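# Remove the stained block and close the row

## Task

Pull the yellow-brown stained block out of the row of edge-standing blocks and lay it flat on an empty part of the bench, clear of the row. Then push the remaining grey blocks together until they stand face to face again, with no gap.

## Robot and tools

Robot: two arms, left_arm (base near y = +0.302 m) and right_arm (base near y = -0.341 m), each ending in a five-finger hand. The right arm has a right hand and the left arm a mirror-image left hand.

Frames: the scene frame has its origin at table-top height, midway between the nominal bases. +z is up, +x points out over the table, and the left arm is on the +y side. Image sides are not arm sides. Reported hand positions (metres) and quaternions (wxyz) are in the scene frame and can be off by a few cm. Motion offsets are expressed in the axes of each arm's own current Hand target.

Hand point: a point fixed to the palm, about 0.05 m in front of it. Its +z runs along the straightened fingers, and its +y points out of the palm. On the right hand +x points away from the thumb; on the left hand +x points toward the thumb. Straight fingertips reach 0.06 to 0.07 m past the point and sit 0.06 m behind it along -y. A wrist bracket on the little-finger side can strike objects.

Row layout (execute_actions and move): each row is one flat list of 28 numbers covering both arms, every number in [-1, 1]:
- 0-5: left dx, dy, dz, rx, ry, rz
- 6-8: left grasp a, b, c
- 9-11: exactly 0
- 12-13: left force_limit, speed
- 14-27: the same fourteen for the right arm

Pose numbers are offsets, not poses. They count from that arm's Hand target as it stood when the action or move began, in that target's own axes. 1.0 means 0.6 m of travel or 180 degrees of turn. rx, ry, rz together form one rotation vector. Every row counts from the same start, not from the row before, so repeating an offset moves the hand further. Six zeros ask the arm to go back to its Hand target.

Grasp numbers (each -1 to +1; all three at 0 is a fully open hand):
- a curls the index and middle fingers and bends the thumb.
- b curls the ring and little fingers.
- c swings the thumb in front of the palm.
For example, c = 1 with a around 0.5 to 0.75 closes thumb and fingers on objects about 0.035 to 0.065 m thick.

Every row must restate each hand's last grasp numbers. Leaving them unchanged keeps a grip; there is no 'no change' value.

force_limit runs from -1 (about 0 N) to +1 (10 N; 15 N for the thumb's two motors). speed runs from near zero at -1 to full speed at +0.48 and above. For gentle closing use speed around -0.94 or lower. To tighten a grip, raise force_limit and also send a more-closed target. To loosen, send a target more open than the current reading.

execute_actions: actions is a list of actions, each up to 15 rows. A row lasts one step of 1/30 s, and a short action repeats its last row. Optional cameras is a list of names (cam_high, cam_left_wrist, cam_right_wrist) or ["all"]. An empty actions list returns images and the full state.

move: target is one 28-number row or a list of up to 15 rows. All rows are offsets from the same starting Hand targets. The hand follows straight paths, and all paths finish together.
- speed: m/s, 0.002 to 4.3 (default 0.25); turn rate is capped at twice that number in rad/s. Give one value, or one per target.
- blend: metres of corner rounding for lists; 0 means stop at each target.
- blocking: false returns early while the motion runs on.
The move does not avoid obstacles or the other arm. Faster moves lag and overshoot more and strike harder.

wait: seconds from 0 to 10; holds the last command.
stop: brakes a running move.
zoom_image: camera plus region [x0, y0, x1, y1] in pixels, at most 504 by 504. It works only on the newest images. cam_high is 896x504; the wrist cameras are 672x504.
show_instructions: shows the reference pages.
finished_scene: takes optional scene=1 and ends the scene for good.

Results: per arm you get end_effector_position, end_effector_quat_wxyz, Hand target (the commanded pose after clipping), joint positions, velocities and torques. Per hand you get hand_measured, hand_stopped_by (moving, target, force, stalled, fault) and hand_load_n (positive means the finger is pushed open). A load near 0 after grasping means the grip was lost. A move also returns a move: line, e.g. done, off_target, moving, held or fault, plus limits such as paced or held.

How the arm behaves:
- It tracks commands loosely and often rests 1 to 5 cm short, usually low.
- Orientation is clipped to within 40 degrees of the current one at each step.
- If the hand rests short, send the missing distance as an extra offset.
- A blocked arm keeps pushing; command a target back past the hand to relieve it.

Avoid:
- dropping or flinging the block, or letting anything leave the table (that fails the task);
- hard hits on fixed objects;
- any contact between the two arms or hands;
- gripping the other hand;
- overloading fingers;
- paths passing near an arm's own base;
- long holds at full stretch or pushing into unreachable poses (motor heat: MOTOR HOT at 85 °C, and the arm drops at 100 °C).

Loose objects may occasionally be nudged by the scene.

Each tool is called after "Call:" as a command line: name --argument value for each argument, lists and objects as JSON in quotes; but a table of rows of numbers goes row by row, as --pt "numbers of a row", without its own name.

Reference images:

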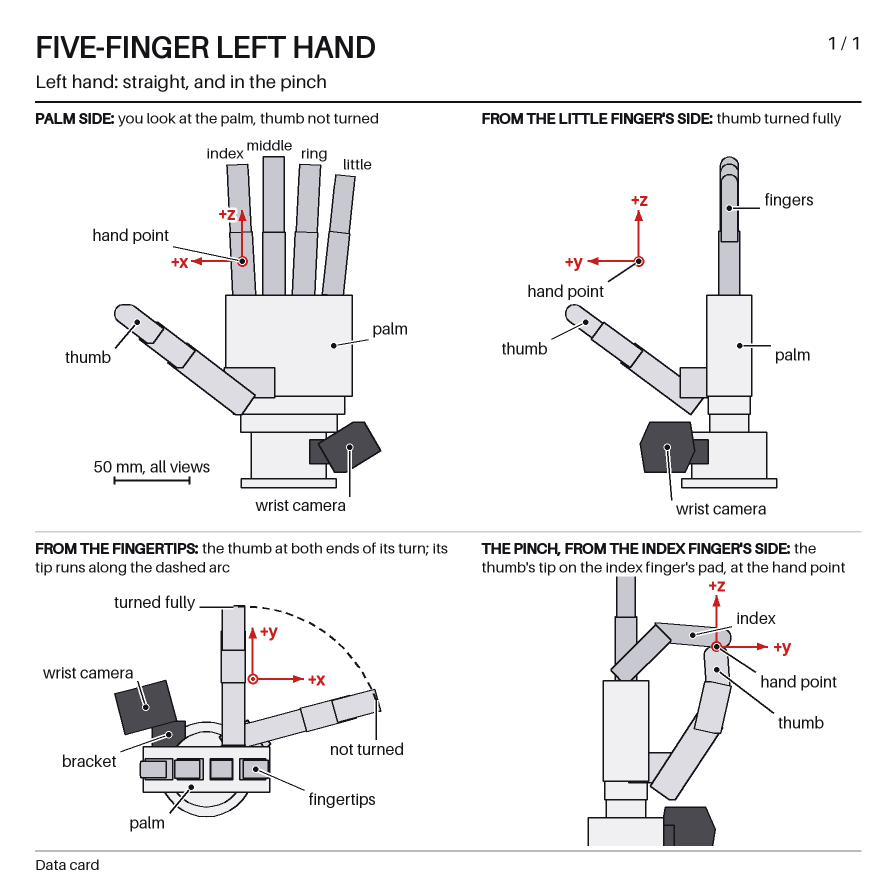

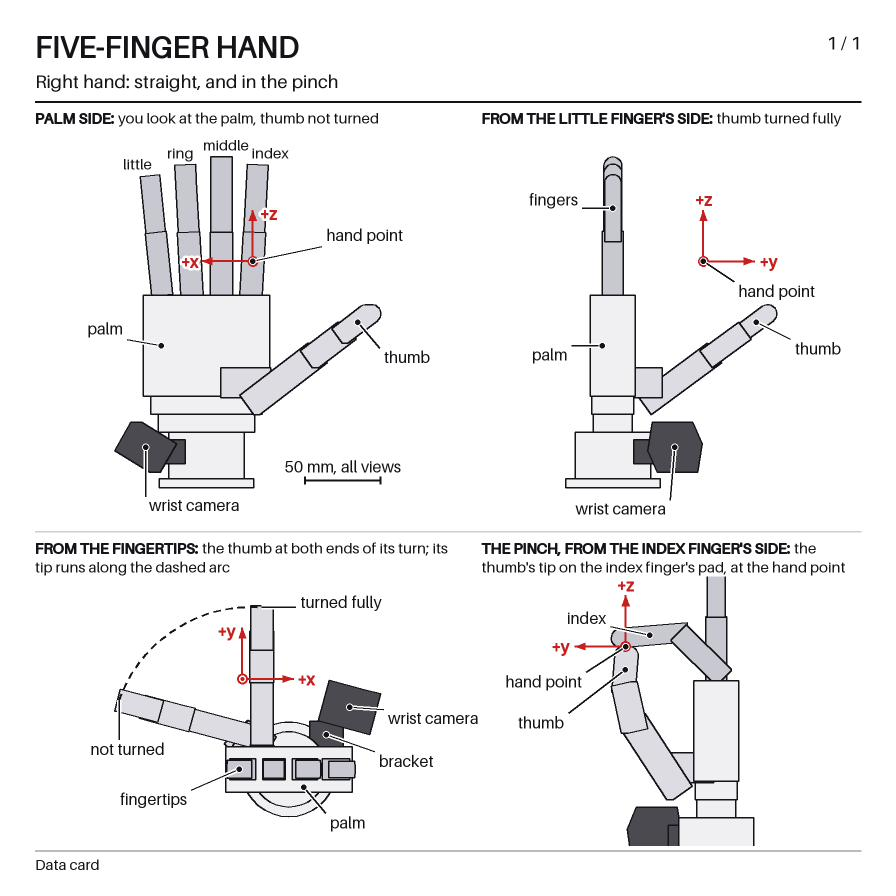

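## Session

Call:
execute_actions --actions '[]'

Scene clock: 0.00 s.
left_arm: end_effector_position=(+0.2513, +0.3852, +0.3099) hand_measured=(-1.000, -1.000, -1.000, -1.000, -1.000, -1.000) hand_load_n=(+0.0, +0.0, +0.0, +0.0, +0.0, +0.0) hand_stopped_by=(target, target, target, target, target, target) hand_force_limit=0.00 hand_speed=-0.80 end_effector_quat_wxyz=(-0.144, +0.945, -0.039, +0.291) | right_arm: end_effector_position=(+0.6891, -0.2050, +0.1350) hand_measured=(-1.000, -1.000, -1.000, -1.000, -1.000, -1.000) hand_load_n=(+0.0, +0.0, +0.0, +0.0, +0.0, +0.0) hand_stopped_by=(target, target, target, target, target, target) hand_force_limit=0.00 hand_speed=-0.80 end_effector_quat_wxyz=(-0.118, +0.927, -0.355, -0.005)
Joint positions: left_arm=[0.605 0.639 0.937 -1.217 0.121 -0.912] | right_arm=[0.151 2.251 2.317 -1.523 -0.209 -0.661]
Joint velocities: within noise
Joint torques (N m): no reading
Heat: left arm: hottest waist 29 °C; right arm: hottest waist 31 °C.
Hand target: left_arm +0.2535, +0.3868, +0.3213; -0.151, +0.941, -0.040, +0.300 | right_arm +0.6946, -0.2041, +0.1411; -0.124, +0.927, -0.354, +0.004

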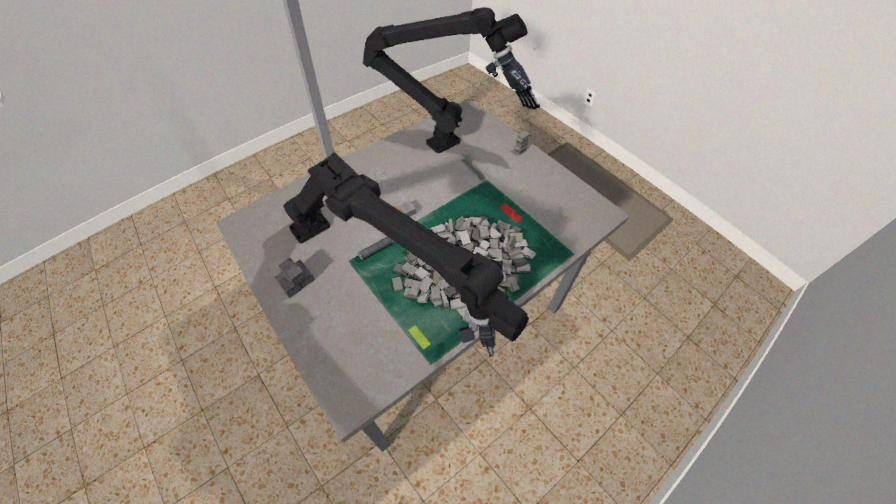

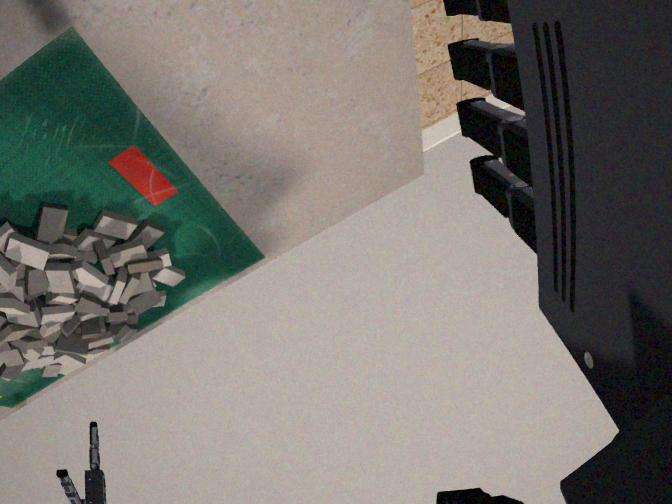

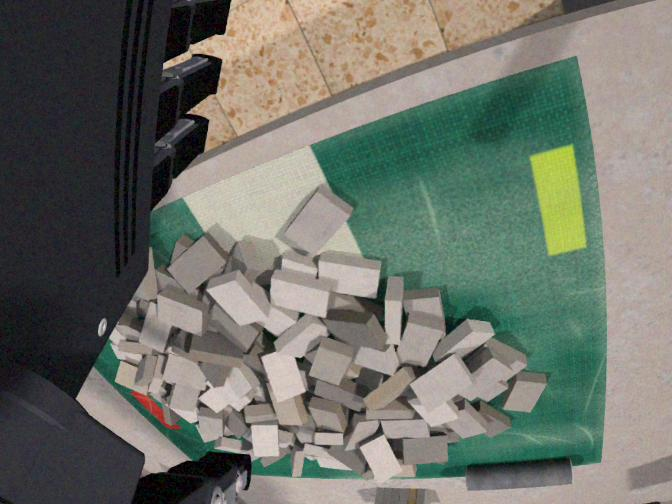

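Call:
zoom_image --camera "cam_high" --region '[340, 170, 460, 270]'

Call:
zoom_image --camera "cam_high" --region '[260, 240, 340, 310]'

Call:
zoom_image --camera "cam_high" --region '[490, 110, 560, 170]'

Call:
zoom_image --camera "cam_right_wrist" --region '[320, 400, 672, 504]'

Scaled by 4.200 from the camera's 896x504 image, which has a finer 1280x720 frame.

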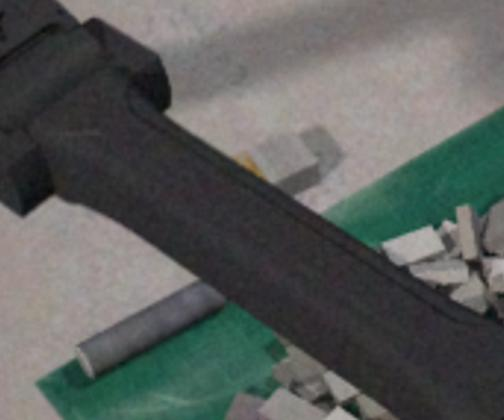

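Scaled by 6.300 from the camera's 896x504 image, which has a finer 1280x720 frame.

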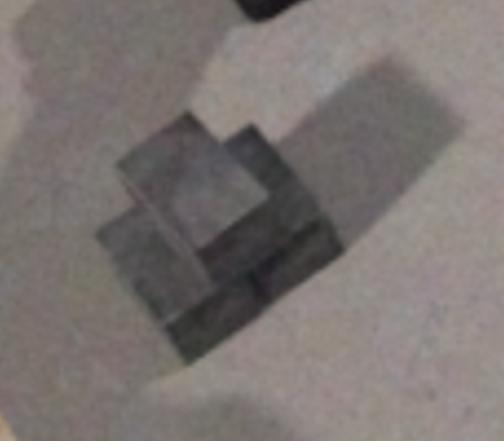

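Scaled by 7.200 from the camera's 896x504 image, which has a finer 1280x720 frame.

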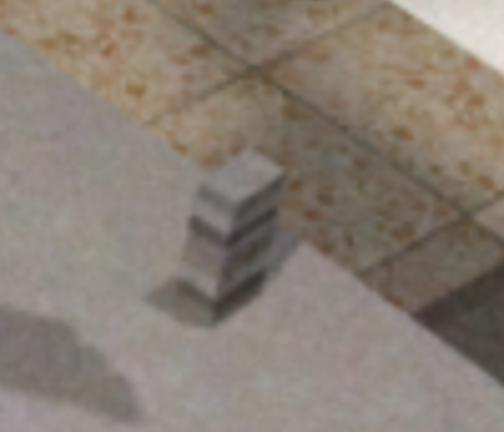

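Scaled by 1.432 from the camera's 672x504 image, which has a finer 960x720 frame.

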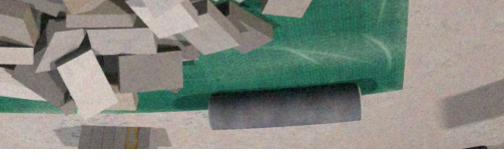

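Call:
move --pt "0 0 0 0 0 0 0 0 0 0 0 0 0 -0.8 -0.013 -0.039 -0.162 0 0 0 0 0 0 0 0 0 0 -0.8" --pt "0 0 0 0 0 0 0 0 0 0 0 0 0 -0.8 -0.342 0.276 -0.485 0 0 0 0 0 0 0 0 0 0 -0.8" --blend 0.05 --cameras '["all"]'

Scene clock: 39.53 s.
left_arm: end_effector_position=(+0.2513, +0.3852, +0.3099) hand_measured=(-1.000, -1.000, -1.000, -1.000, -1.000, -1.000) hand_load_n=(+0.0, +0.0, +0.0, +0.0, +0.0, +0.0) hand_stopped_by=(target, target, target, target, target, target) hand_force_limit=0.00 hand_speed=-0.80 end_effector_quat_wxyz=(-0.144, +0.945, -0.039, +0.291) | right_arm: end_effector_position=(+0.4040, -0.2519, +0.4041) hand_measured=(-1.000, -1.000, -1.000, -1.000, -1.000, -1.000) hand_load_n=(+0.0, +0.0, +0.0, +0.0, +0.0, +0.0) hand_stopped_by=(target, target, target, target, target, target) hand_force_limit=0.00 hand_speed=-0.80 end_effector_quat_wxyz=(-0.176, +0.917, -0.347, +0.091)
Joint positions: left_arm=[0.605 0.639 0.937 -1.217 0.121 -0.912] | right_arm=[0.151 1.329 1.77 -1.67 -0.209 -0.643]
Joint torques (N m): left_arm=[-1.2 -0.32 10.11 1.24 0.01 -0.02] | right_arm=[-1.32 -9 7.88 0.49 -0.25 0.18]
Heat: left arm: hottest waist 29 °C; right arm: hottest waist 31 °C.
Hand target: left_arm +0.2535, +0.3868, +0.3213; -0.151, +0.941, -0.040, +0.300 | right_arm +0.4048, -0.2542, +0.4013; -0.124, +0.927, -0.354, +0.004
Off the commanded pose: left_arm 0.012 m, 1 deg | right_arm 0.004 m, 12 deg.
joint sent to its limit (right arm) — joint 4 (wrist pitch), lower limit. The joint targets are off in orientation, not in position.
move: off_target (left_arm, right_arm)

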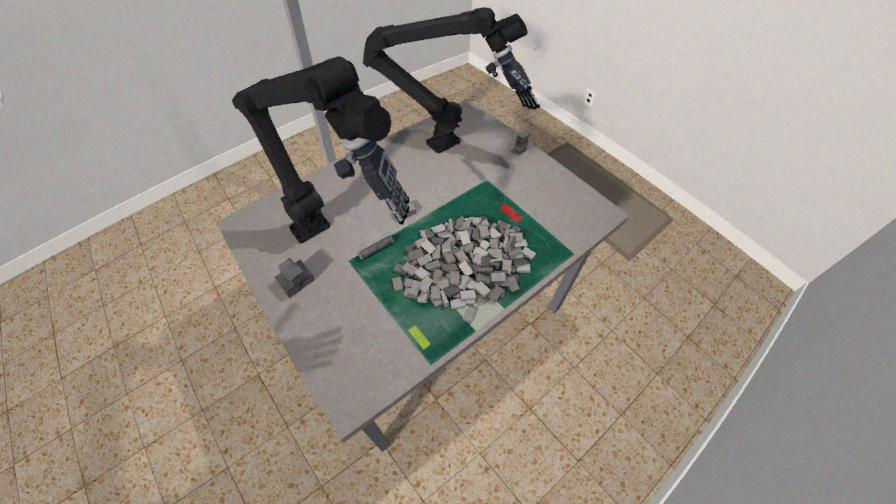

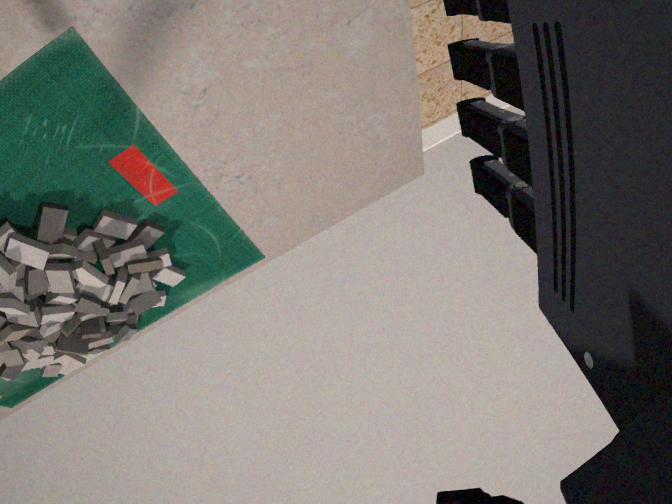

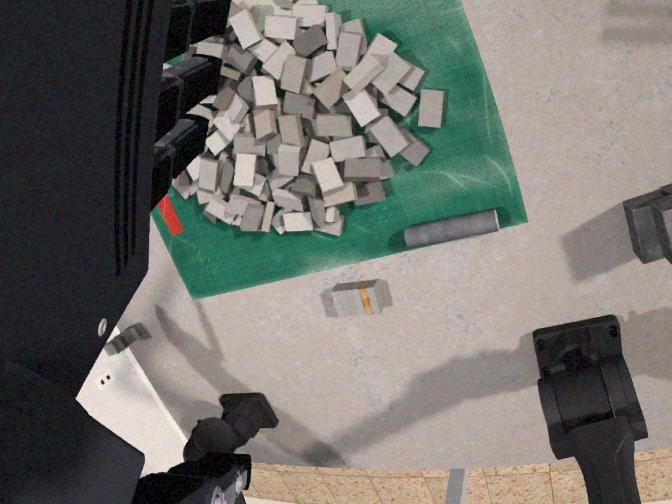

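Call:
zoom_image --camera "cam_right_wrist" --region '[310, 250, 410, 340]'

Call:
zoom_image --camera "cam_high" --region '[360, 170, 460, 250]'

Scaled by 5.040 from the camera's 672x504 image, which has a finer 960x720 frame.

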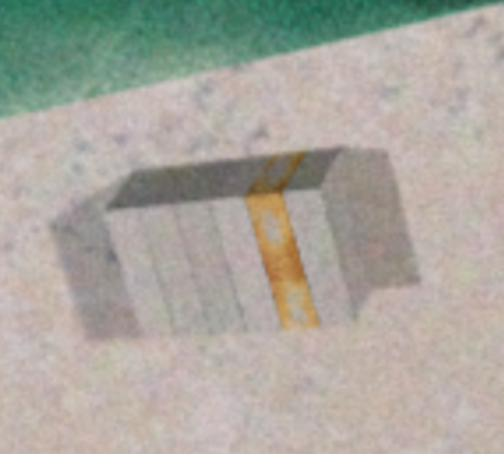

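Scaled by 5.040 from the camera's 896x504 image, which has a finer 1280x720 frame.

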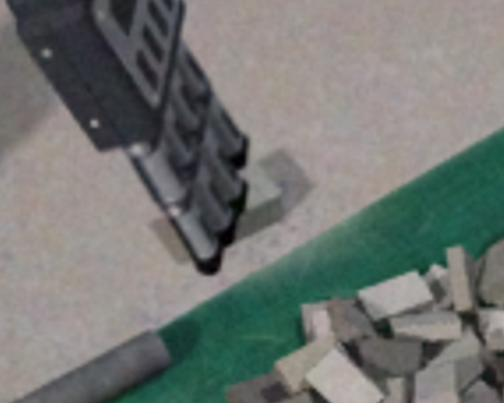

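Call:
move --target '[0,0,0,0,0,0, 0,0,0,0,0,0, 0,-0.8, -0.470,-0.0275,0.271,-0.081,-0.003,-0.231, 0,0,0,0,0,0, 0,-0.8]' --cameras '["all"]'

Scene clock: 161.50 s.
left_arm: end_effector_position=(+0.2513, +0.3852, +0.3099) hand_measured=(-1.000, -1.000, -1.000, -1.000, -1.000, -1.000) hand_load_n=(+0.0, +0.0, +0.0, +0.0, +0.0, +0.0) hand_stopped_by=(target, target, target, target, target, target) hand_force_limit=0.00 hand_speed=-0.80 end_effector_quat_wxyz=(-0.144, +0.945, -0.039, +0.291) | right_arm: end_effector_position=(+0.2184, -0.0305, +0.2660) hand_measured=(-1.000, -1.000, -1.000, -1.000, -1.000, -1.000) hand_load_n=(+0.0, +0.0, +0.0, +0.0, +0.0, +0.0) hand_stopped_by=(target, target, target, target, target, target) hand_force_limit=0.00 hand_speed=-0.80 end_effector_quat_wxyz=(+0.011, +1.000, +0.002, -0.008)
Joint positions: left_arm=[0.605 0.639 0.937 -1.217 0.121 -0.912] | right_arm=[1.052 1.465 1.512 -1.645 -0.004 -0.508]
Joint torques (N m): left_arm=[-1.14 -0.5 10.21 1.25 0.02 -0.03] | right_arm=[-0.03 -11.81 9.83 0.5 0.01 0.17]
Heat: left arm: hottest elbow 33 °C; right arm: hottest waist 31 °C.
Hand target: left_arm +0.2535, +0.3868, +0.3213; -0.151, +0.941, -0.040, +0.300 | right_arm +0.2195, -0.0204, +0.2701; +0.000, +1.000, +0.000, -0.001
Off the commanded pose: left_arm 0.012 m, 1 deg | right_arm 0.011 m, 1 deg.
move: off_target (left_arm, right_arm)

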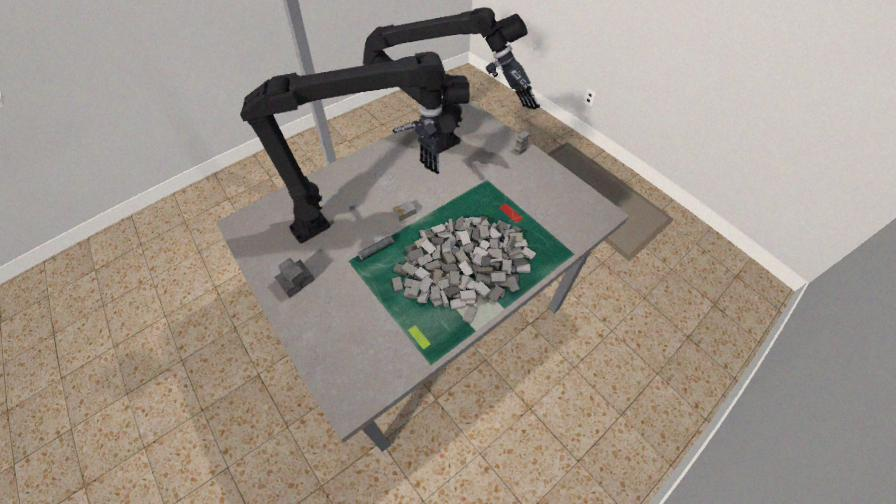

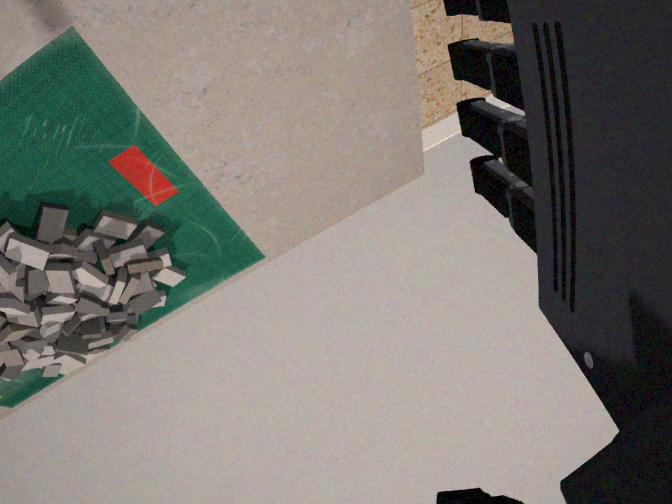

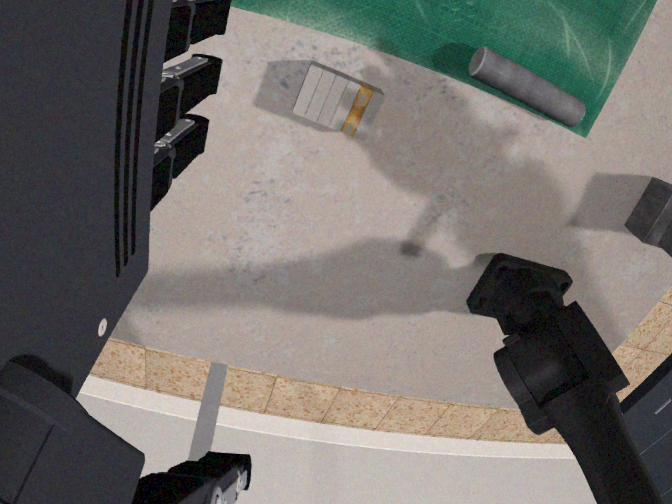

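Call:
zoom_image --camera "cam_right_wrist" --region '[250, 40, 410, 150]'

Call:
zoom_image --camera "cam_high" --region '[360, 160, 480, 250]'

Scaled by 3.150 from the camera's 672x504 image, which has a finer 960x720 frame.

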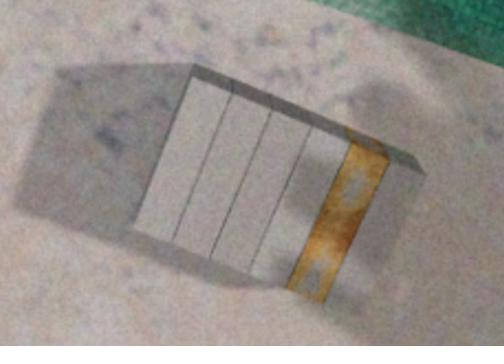

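Scaled by 4.200 from the camera's 896x504 image, which has a finer 1280x720 frame.

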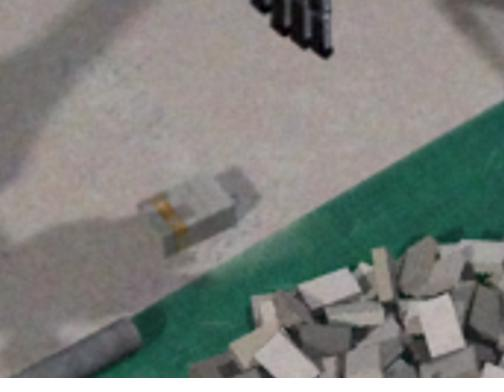

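Call:
move --target '[0,0,0,0,0,0, 0,0,0,0,0,0, 0,-0.8, 0.054,0.198,0.2,0,0,0, 0.1,1,-1,0,0,0, 0,-0.3]' --cameras '["cam_high","cam_right_wrist"]'

Scene clock: 268.20 s.
left_arm: end_effector_position=(+0.2513, +0.3852, +0.3099) hand_measured=(-1.000, -1.000, -1.000, -1.000, -1.000, -1.000) hand_load_n=(+0.0, +0.0, +0.0, +0.0, +0.0, +0.0) hand_stopped_by=(target, target, target, target, target, target) hand_force_limit=0.00 hand_speed=-0.80 end_effector_quat_wxyz=(-0.144, +0.945, -0.039, +0.291) | right_arm: end_effector_position=(+0.2465, -0.1374, +0.1485) hand_measured=(-1.000, -1.000, -1.000, -0.400, +0.914, +0.990) hand_load_n=(+0.0, +0.0, -0.5, +0.0, +0.0, +0.0) hand_stopped_by=(target, target, target, target, target, target) hand_force_limit=0.00 hand_speed=-0.30 end_effector_quat_wxyz=(+0.009, +1.000, +0.003, -0.007)
Joint positions: left_arm=[0.605 0.639 0.937 -1.217 0.121 -0.912] | right_arm=[0.837 1.308 1.046 -1.332 0.002 -0.723]
Joint torques (N m): left_arm=[-1.38 -0.67 10.14 1.25 0.07 -0.05] | right_arm=[-2.08 -10.34 7.75 0.61 -0.16 -0.09]
Heat: left arm: hottest elbow 34 °C; right arm: hottest elbow 32 °C.
Hand target: left_arm +0.2535, +0.3868, +0.3213; -0.151, +0.941, -0.040, +0.300 | right_arm +0.2519, -0.1393, +0.1501; +0.000, +1.000, +0.000, -0.001
Off the commanded pose: left_arm 0.012 m, 1 deg | right_arm 0.006 m, 1 deg.
move: off_target (left_arm)
Images, in order (width x height): cam_high 896x504, cam_right_wrist 672x504.

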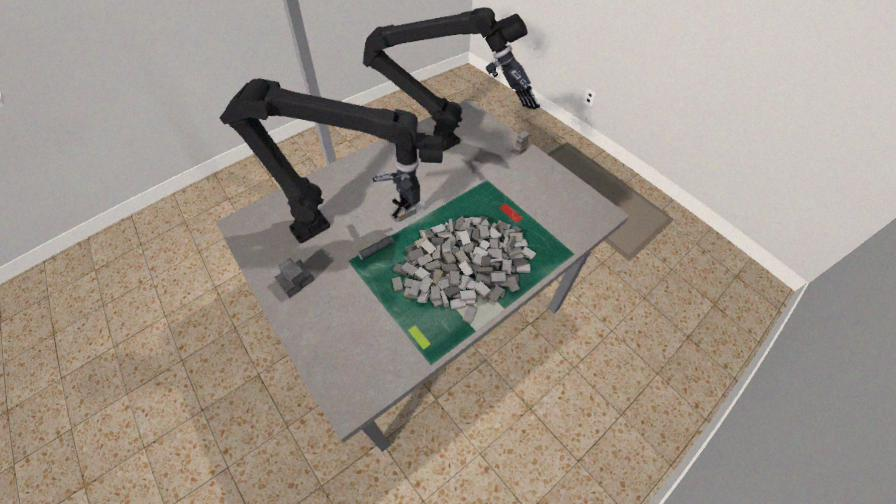

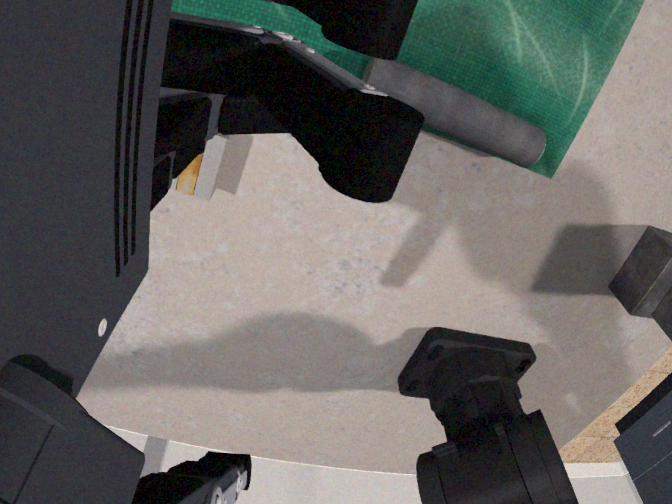

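Call:
zoom_image --camera "cam_right_wrist" --region '[140, 90, 280, 220]'

Call:
zoom_image --camera "cam_high" --region '[360, 170, 450, 240]'

Scaled by 3.600 from the camera's 672x504 image, which has a finer 960x720 frame.

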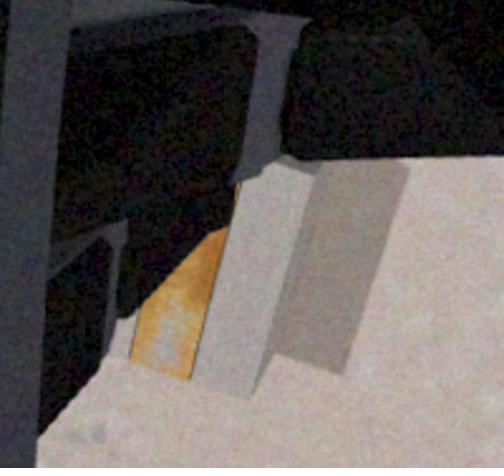

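Scaled by 5.600 from the camera's 896x504 image, which has a finer 1280x720 frame.

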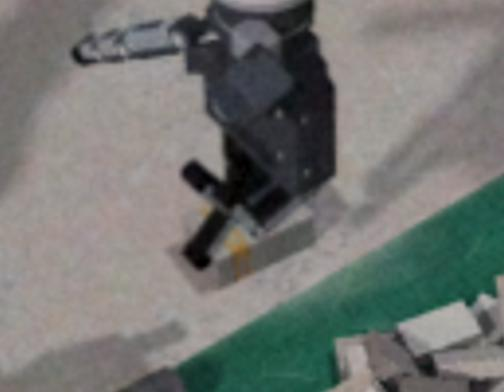

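Call:
zoom_image --camera "cam_right_wrist" --region '[100, 0, 440, 255]'

Scaled by 1.482 from the camera's 672x504 image, which has a finer 960x720 frame.

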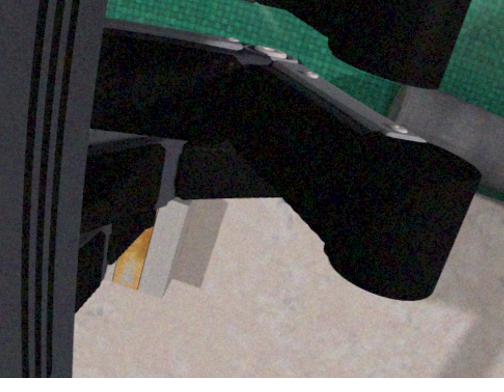

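Call:
move --target '[0,0,0,0,0,0, 0,0,0,0,0,0, 0,-0.8, 0.012,0.0,0.0885,0,0,0, 0,0,0,0,0,0, 0,0]' --speed 0.1 --cameras '["cam_right_wrist"]'

Call:
zoom_image --camera "cam_right_wrist" --region '[140, 90, 280, 220]'

Scene clock: 312.90 s.
left_arm: end_effector_position=(+0.2513, +0.3852, +0.3099) hand_measured=(-1.000, -1.000, -1.000, -1.000, -1.000, -1.000) hand_load_n=(+0.0, +0.0, +0.0, +0.0, +0.0, +0.0) hand_stopped_by=(target, target, target, target, target, target) hand_force_limit=0.00 hand_speed=-0.80 end_effector_quat_wxyz=(-0.144, +0.945, -0.039, +0.291) | right_arm: end_effector_position=(+0.2527, -0.1377, +0.1006) hand_measured=(-1.000, -1.000, -1.000, -1.000, -1.000, -1.000) hand_load_n=(+0.0, -0.5, +0.0, +0.5, +0.0, -0.5) hand_stopped_by=(target, target, target, target, target, target) hand_force_limit=0.00 hand_speed=0.00 end_effector_quat_wxyz=(+0.002, +1.000, +0.003, +0.000)
Joint positions: left_arm=[0.605 0.639 0.937 -1.217 0.121 -0.912] | right_arm=[0.823 1.347 0.954 -1.181 0.002 -0.739]
Joint torques (N m): left_arm=[-1.67 -0.73 10.11 1.21 0.01 -0.02] | right_arm=[-2.08 -8.7 7.61 0.72 -0.15 -0.1]
Heat: left arm: hottest elbow 35 °C; right arm: hottest elbow 31 °C.
Hand target: left_arm +0.2535, +0.3868, +0.3213; -0.151, +0.941, -0.040, +0.300 | right_arm +0.2589, -0.1394, +0.0970; +0.001, +1.000, +0.000, -0.001
Off the commanded pose: left_arm 0.012 m, 1 deg | right_arm 0.007 m, 0 deg.
move: off_target (left_arm)
Images, in order (width x height): cam_right_wrist 672x504.

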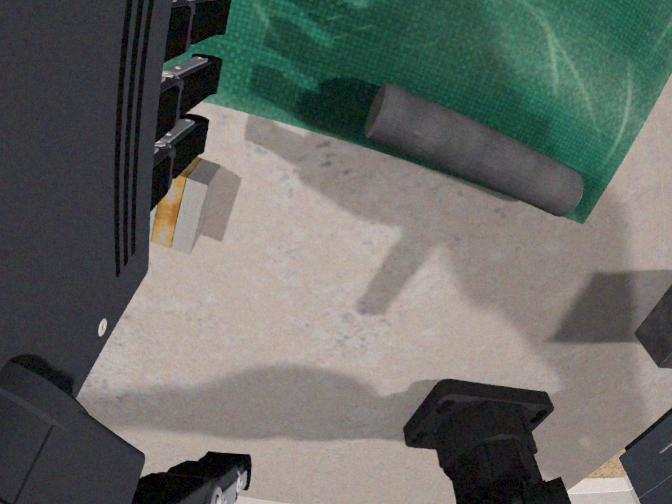

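Scaled by 3.600 from the camera's 672x504 image, which has a finer 960x720 frame.

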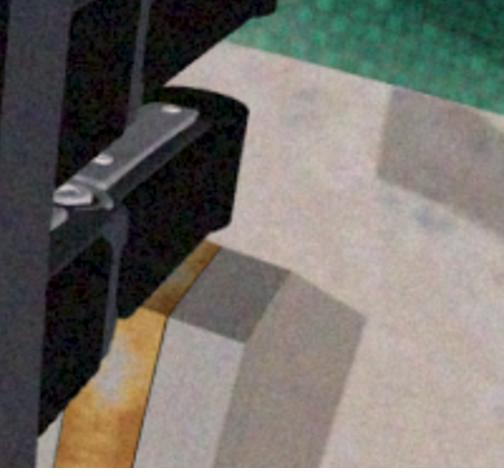

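Call:
move --target '[0,0,0,0,0,0, 0,0,0,0,0,0, 0,-0.8, -0.0072,-0.0133,0.0408,0,0,0.035, 0.1,1,-1,0,0,0, 0,0]' --speed 0.06 --cameras '["cam_right_wrist","cam_high"]'

Call:
zoom_image --camera "cam_right_wrist" --region '[120, 60, 300, 220]'

Call:
zoom_image --camera "cam_high" --region '[370, 170, 450, 230]'

Scene clock: 358.80 s.
left_arm: end_effector_position=(+0.2513, +0.3852, +0.3099) hand_measured=(-1.000, -1.000, -1.000, -1.000, -1.000, -1.000) hand_load_n=(+0.0, +0.0, +0.0, +0.0, +0.0, +0.0) hand_stopped_by=(target, target, target, target, target, target) hand_force_limit=0.00 hand_speed=-0.80 end_effector_quat_wxyz=(-0.144, +0.945, -0.039, +0.291) | right_arm: end_effector_position=(+0.2513, -0.1304, +0.0773) hand_measured=(-1.000, -1.000, -1.000, -0.400, +0.914, +0.990) hand_load_n=(+0.0, +0.0, +0.0, +0.0, +0.5, +0.0) hand_stopped_by=(target, target, target, target, target, target) hand_force_limit=0.00 hand_speed=0.00 end_effector_quat_wxyz=(+0.000, +0.999, -0.041, +0.001)
Joint positions: left_arm=[0.605 0.639 0.937 -1.217 0.121 -0.912] | right_arm=[0.823 1.386 0.926 -1.109 0.001 -0.65]
Joint torques (N m): left_arm=[-1.55 -0.79 10.11 1.21 0.01 -0.04] | right_arm=[-1.79 -8.7 7.25 0.65 -0.15 0.13]
Heat: left arm: hottest elbow 35 °C; right arm: hottest elbow 31 °C.
Hand target: left_arm +0.2535, +0.3868, +0.3213; -0.151, +0.941, -0.040, +0.300 | right_arm +0.2545, -0.1314, +0.0725; +0.000, +0.999, -0.054, -0.001
Off the commanded pose: left_arm 0.012 m, 1 deg | right_arm 0.006 m, 2 deg.
move: off_target (left_arm)
Images, in order (width x height): cam_high 896x504, cam_right_wrist 672x504.

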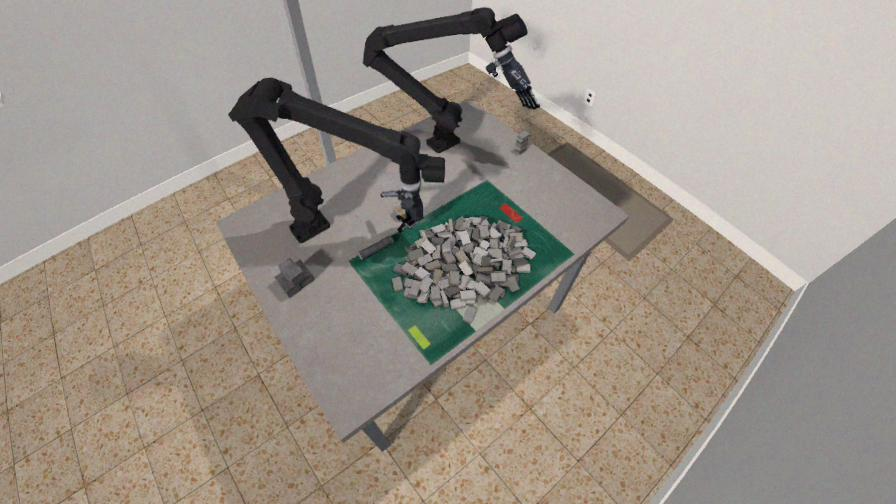

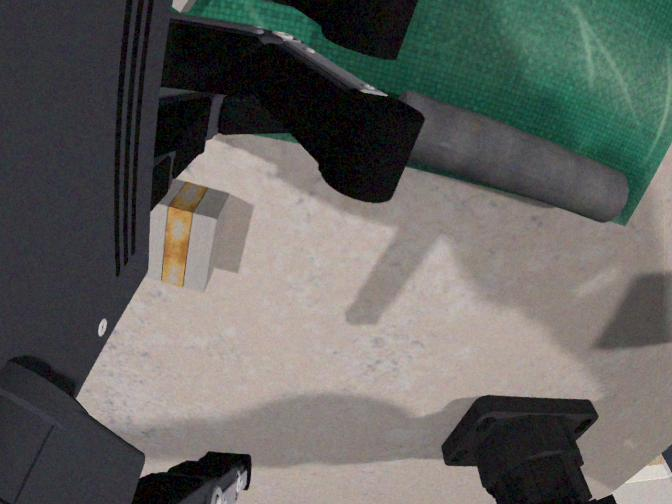

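Scaled by 2.800 from the camera's 672x504 image, which has a finer 960x720 frame.

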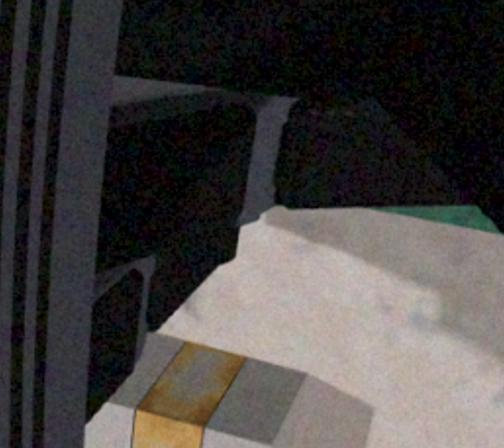

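Scaled by 6.300 from the camera's 896x504 image, which has a finer 1280x720 frame.

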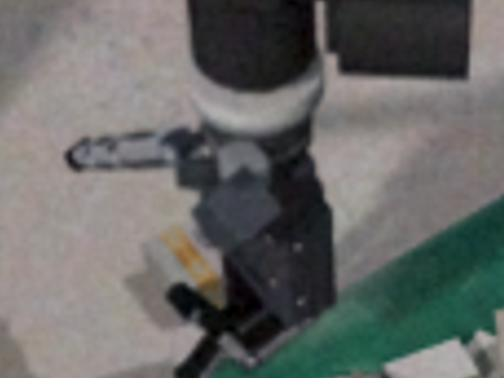

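Call:
move --target '[0,0,0,0,0,0, 0,0,0,0,0,0, 0,-0.8, 0,0.0092,0.0145,0,0,0, 0.1,1,-1,0,0,0, 0,0]' --speed 0.05 --cameras '["cam_right_wrist"]'

Call:
zoom_image --camera "cam_right_wrist" --region '[120, 60, 300, 220]'

Scene clock: 510.33 s.
left_arm: end_effector_position=(+0.2513, +0.3852, +0.3099) hand_measured=(-1.000, -1.000, -1.000, -1.000, -1.000, -1.000) hand_load_n=(-0.5, +0.0, +0.0, +0.0, +0.0, +0.0) hand_stopped_by=(target, target, target, target, target, target) hand_force_limit=0.00 hand_speed=-0.80 end_effector_quat_wxyz=(-0.144, +0.945, -0.039, +0.291) | right_arm: end_effector_position=(+0.2497, -0.1347, +0.0688) hand_measured=(-1.000, -1.000, -1.000, -0.400, +0.914, +0.990) hand_load_n=(+0.0, +0.0, +0.0, +0.0, +0.0, +0.0) hand_stopped_by=(target, target, target, target, target, target) hand_force_limit=0.00 hand_speed=0.00 end_effector_quat_wxyz=(+0.000, +0.999, -0.044, +0.001)
Joint positions: left_arm=[0.605 0.639 0.937 -1.217 0.121 -0.912] | right_arm=[0.817 1.386 0.901 -1.084 0.001 -0.65]
Joint torques (N m): left_arm=[-1.61 -0.38 10.14 1.29 0.02 -0.04] | right_arm=[-2.08 -8.7 7.17 0.64 -0.14 0.07]
Heat: left arm: hottest elbow 37 °C; right arm: hottest elbow 31 °C.
Hand target: left_arm +0.2535, +0.3868, +0.3213; -0.151, +0.941, -0.040, +0.300 | right_arm +0.2540, -0.1368, +0.0639; +0.000, +0.999, -0.054, -0.001
Off the commanded pose: left_arm 0.012 m, 1 deg | right_arm 0.007 m, 1 deg.
move: off_target (left_arm)
Images, in order (width x height): cam_right_wrist 672x504.

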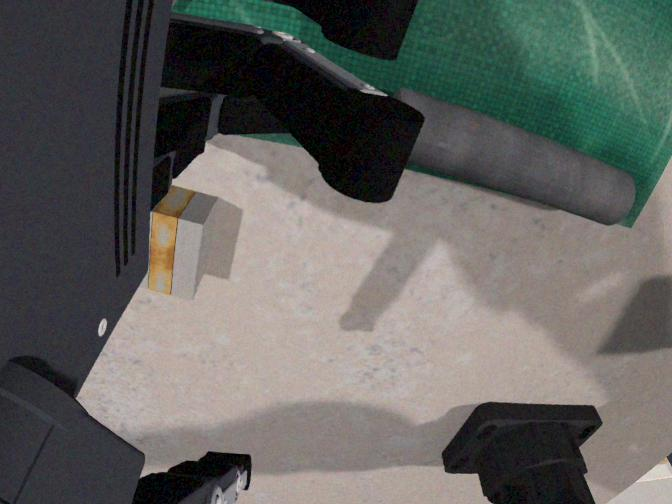

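Scaled by 2.800 from the camera's 672x504 image, which has a finer 960x720 frame.

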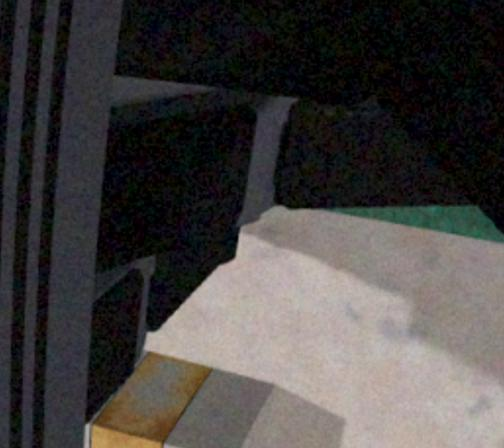

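Call:
move --target '[0,0,0,0,0,0, 0,0,0,0,0,0, 0,-0.8, -0.09,0.002,0,0,0,0, 0.1,1,-1,0,0,0, 0,0]' --speed 0.06 --cameras '["cam_right_wrist", "cam_high"]'

Call:
zoom_image --camera "cam_high" --region '[370, 170, 450, 230]'

Call:
zoom_image --camera "cam_right_wrist" --region '[120, 60, 300, 220]'

Scene clock: 524.03 s.
left_arm: end_effector_position=(+0.2513, +0.3852, +0.3099) hand_measured=(-1.000, -1.000, -1.000, -1.000, -1.000, -1.000) hand_load_n=(+0.0, +0.0, +0.0, +0.0, +0.0, +0.0) hand_stopped_by=(target, target, target, target, target, target) hand_force_limit=0.00 hand_speed=-0.80 end_effector_quat_wxyz=(-0.144, +0.945, -0.039, +0.291) | right_arm: end_effector_position=(+0.2037, -0.1369, +0.0623) hand_measured=(-1.000, -1.000, -1.000, -0.400, +0.914, +0.990) hand_load_n=(+0.0, -0.5, +0.0, +0.0, +0.0, +0.0) hand_stopped_by=(target, target, target, target, target, target) hand_force_limit=0.00 hand_speed=0.00 end_effector_quat_wxyz=(+0.008, +0.998, -0.056, -0.005)
Joint positions: left_arm=[0.605 0.639 0.937 -1.217 0.121 -0.912] | right_arm=[0.911 1.33 0.823 -1.083 0 -0.532]
Joint torques (N m): left_arm=[-1.49 -0.26 10.13 1.22 0.03 -0.04] | right_arm=[0.56 -9.76 6.99 0.4 -0.11 0.18]
Heat: left arm: hottest elbow 37 °C; right arm: hottest waist 30 °C.
Hand target: left_arm +0.2535, +0.3868, +0.3213; -0.151, +0.941, -0.040, +0.300 | right_arm +0.2001, -0.1322, +0.0638; +0.001, +0.999, -0.054, -0.001
Off the commanded pose: left_arm 0.012 m, 1 deg | right_arm 0.006 m, 1 deg.
move: off_target (left_arm)
Images, in order (width x height): cam_high 896x504, cam_right_wrist 672x504.

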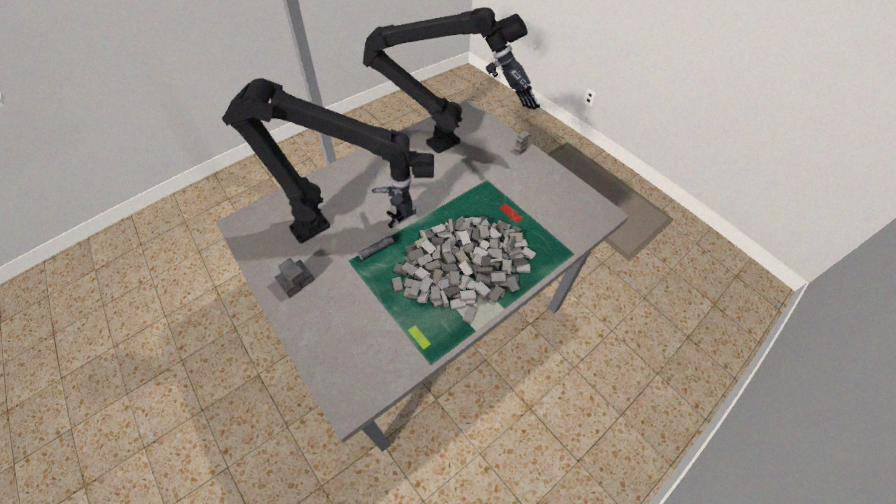

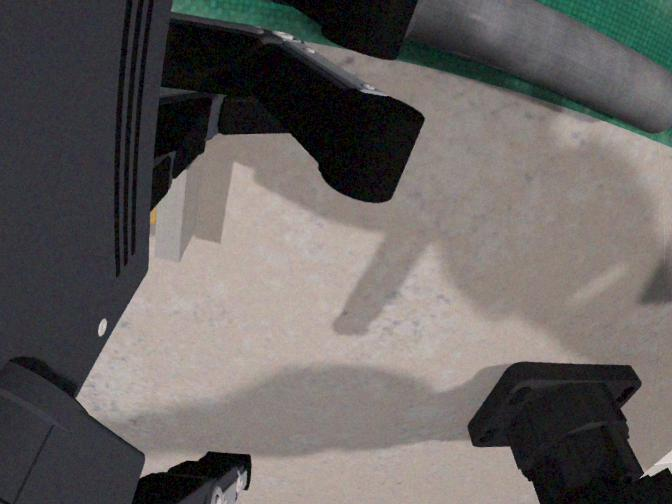

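Scaled by 6.300 from the camera's 896x504 image, which has a finer 1280x720 frame.

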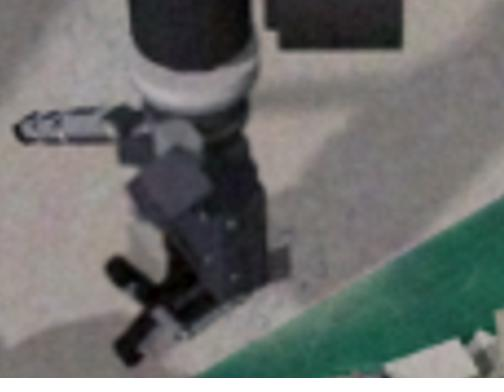

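Scaled by 2.800 from the camera's 672x504 image, which has a finer 960x720 frame.

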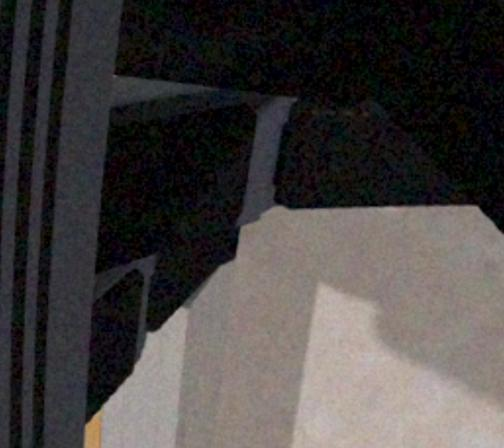

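Call:
move --target '[0,0,0,0,0,0, 0,0,0,0,0,0, 0,-0.8, -0.1393,-0.0016,-0.006,0,0,0, 0.1,1,-1,0,0,0, 0,0]' --speed 0.06 --cameras '["cam_right_wrist", "cam_high"]'

Call:
zoom_image --camera "cam_high" --region '[370, 170, 450, 230]'

Call:
zoom_image --camera "cam_right_wrist" --region '[120, 60, 300, 220]'

Scene clock: 570.67 s.
left_arm: end_effector_position=(+0.2513, +0.3852, +0.3099) hand_measured=(-1.000, -1.000, -1.000, -1.000, -1.000, -1.000) hand_load_n=(-0.5, +0.0, +0.0, +0.0, +0.0, +0.0) hand_stopped_by=(target, target, target, target, target, target) hand_force_limit=0.00 hand_speed=-0.80 end_effector_quat_wxyz=(-0.144, +0.945, -0.039, +0.291) | right_arm: end_effector_position=(+0.1230, -0.1215, +0.0649) hand_measured=(-1.000, -1.000, -1.000, -0.400, +0.914, +0.990) hand_load_n=(+0.0, +0.0, +0.0, +0.0, +0.0, +0.0) hand_stopped_by=(target, target, target, target, target, target) hand_force_limit=0.00 hand_speed=0.00 end_effector_quat_wxyz=(+0.000, +0.998, -0.056, +0.000)
Joint positions: left_arm=[0.605 0.639 0.937 -1.217 0.121 -0.912] | right_arm=[1.16 1.236 0.753 -1.088 0 -0.282]
Joint torques (N m): left_arm=[-1.32 -0.5 10.18 1.29 0.03 -0.04] | right_arm=[0.62 -8.41 7.2 -0.35 -0.13 0.19]
Heat: left arm: hottest elbow 37 °C; right arm: hottest waist 30 °C.
Hand target: left_arm +0.2535, +0.3868, +0.3213; -0.151, +0.941, -0.040, +0.300 | right_arm +0.1172, -0.1221, +0.0676; +0.000, +0.999, -0.055, -0.001
Off the commanded pose: left_arm 0.012 m, 1 deg | right_arm 0.006 m, 0 deg.
move: off_target (left_arm)
Images, in order (width x height): cam_high 896x504, cam_right_wrist 672x504.

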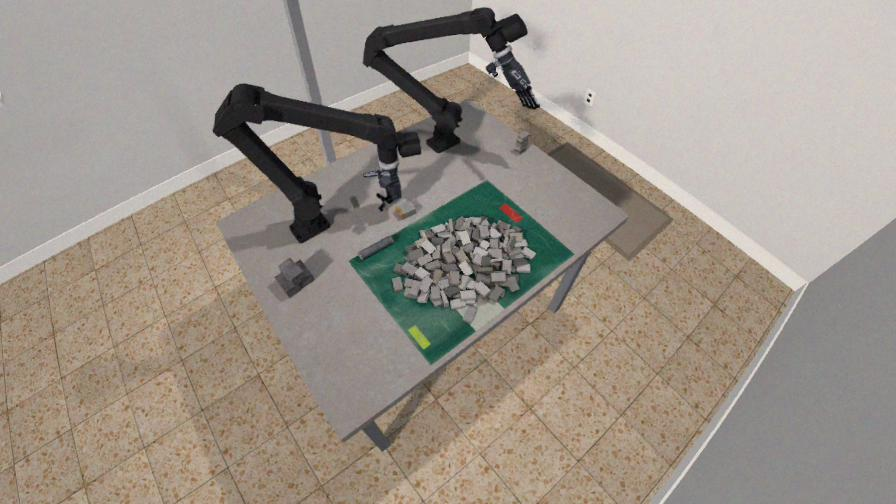

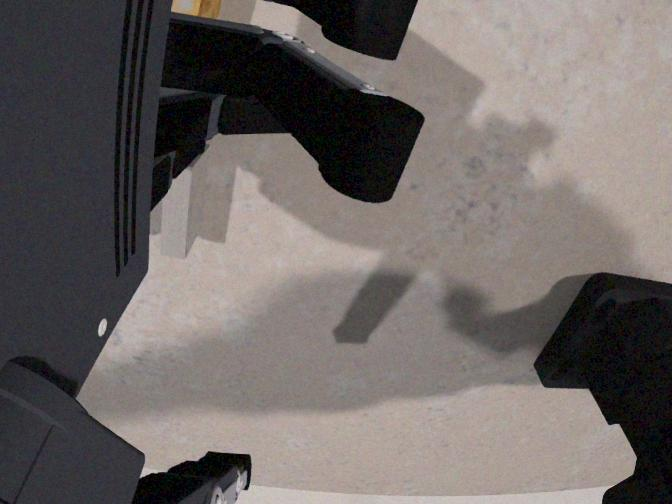

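Scaled by 6.300 from the camera's 896x504 image, which has a finer 1280x720 frame.

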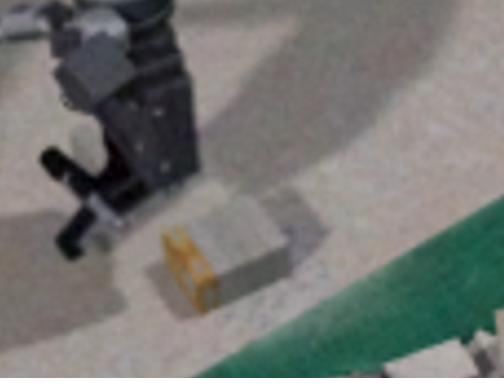

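Scaled by 2.800 from the camera's 672x504 image, which has a finer 960x720 frame.

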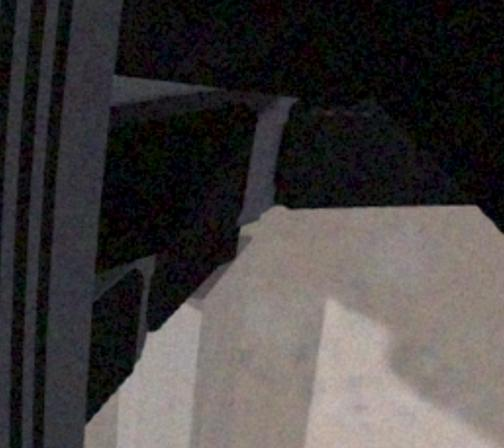

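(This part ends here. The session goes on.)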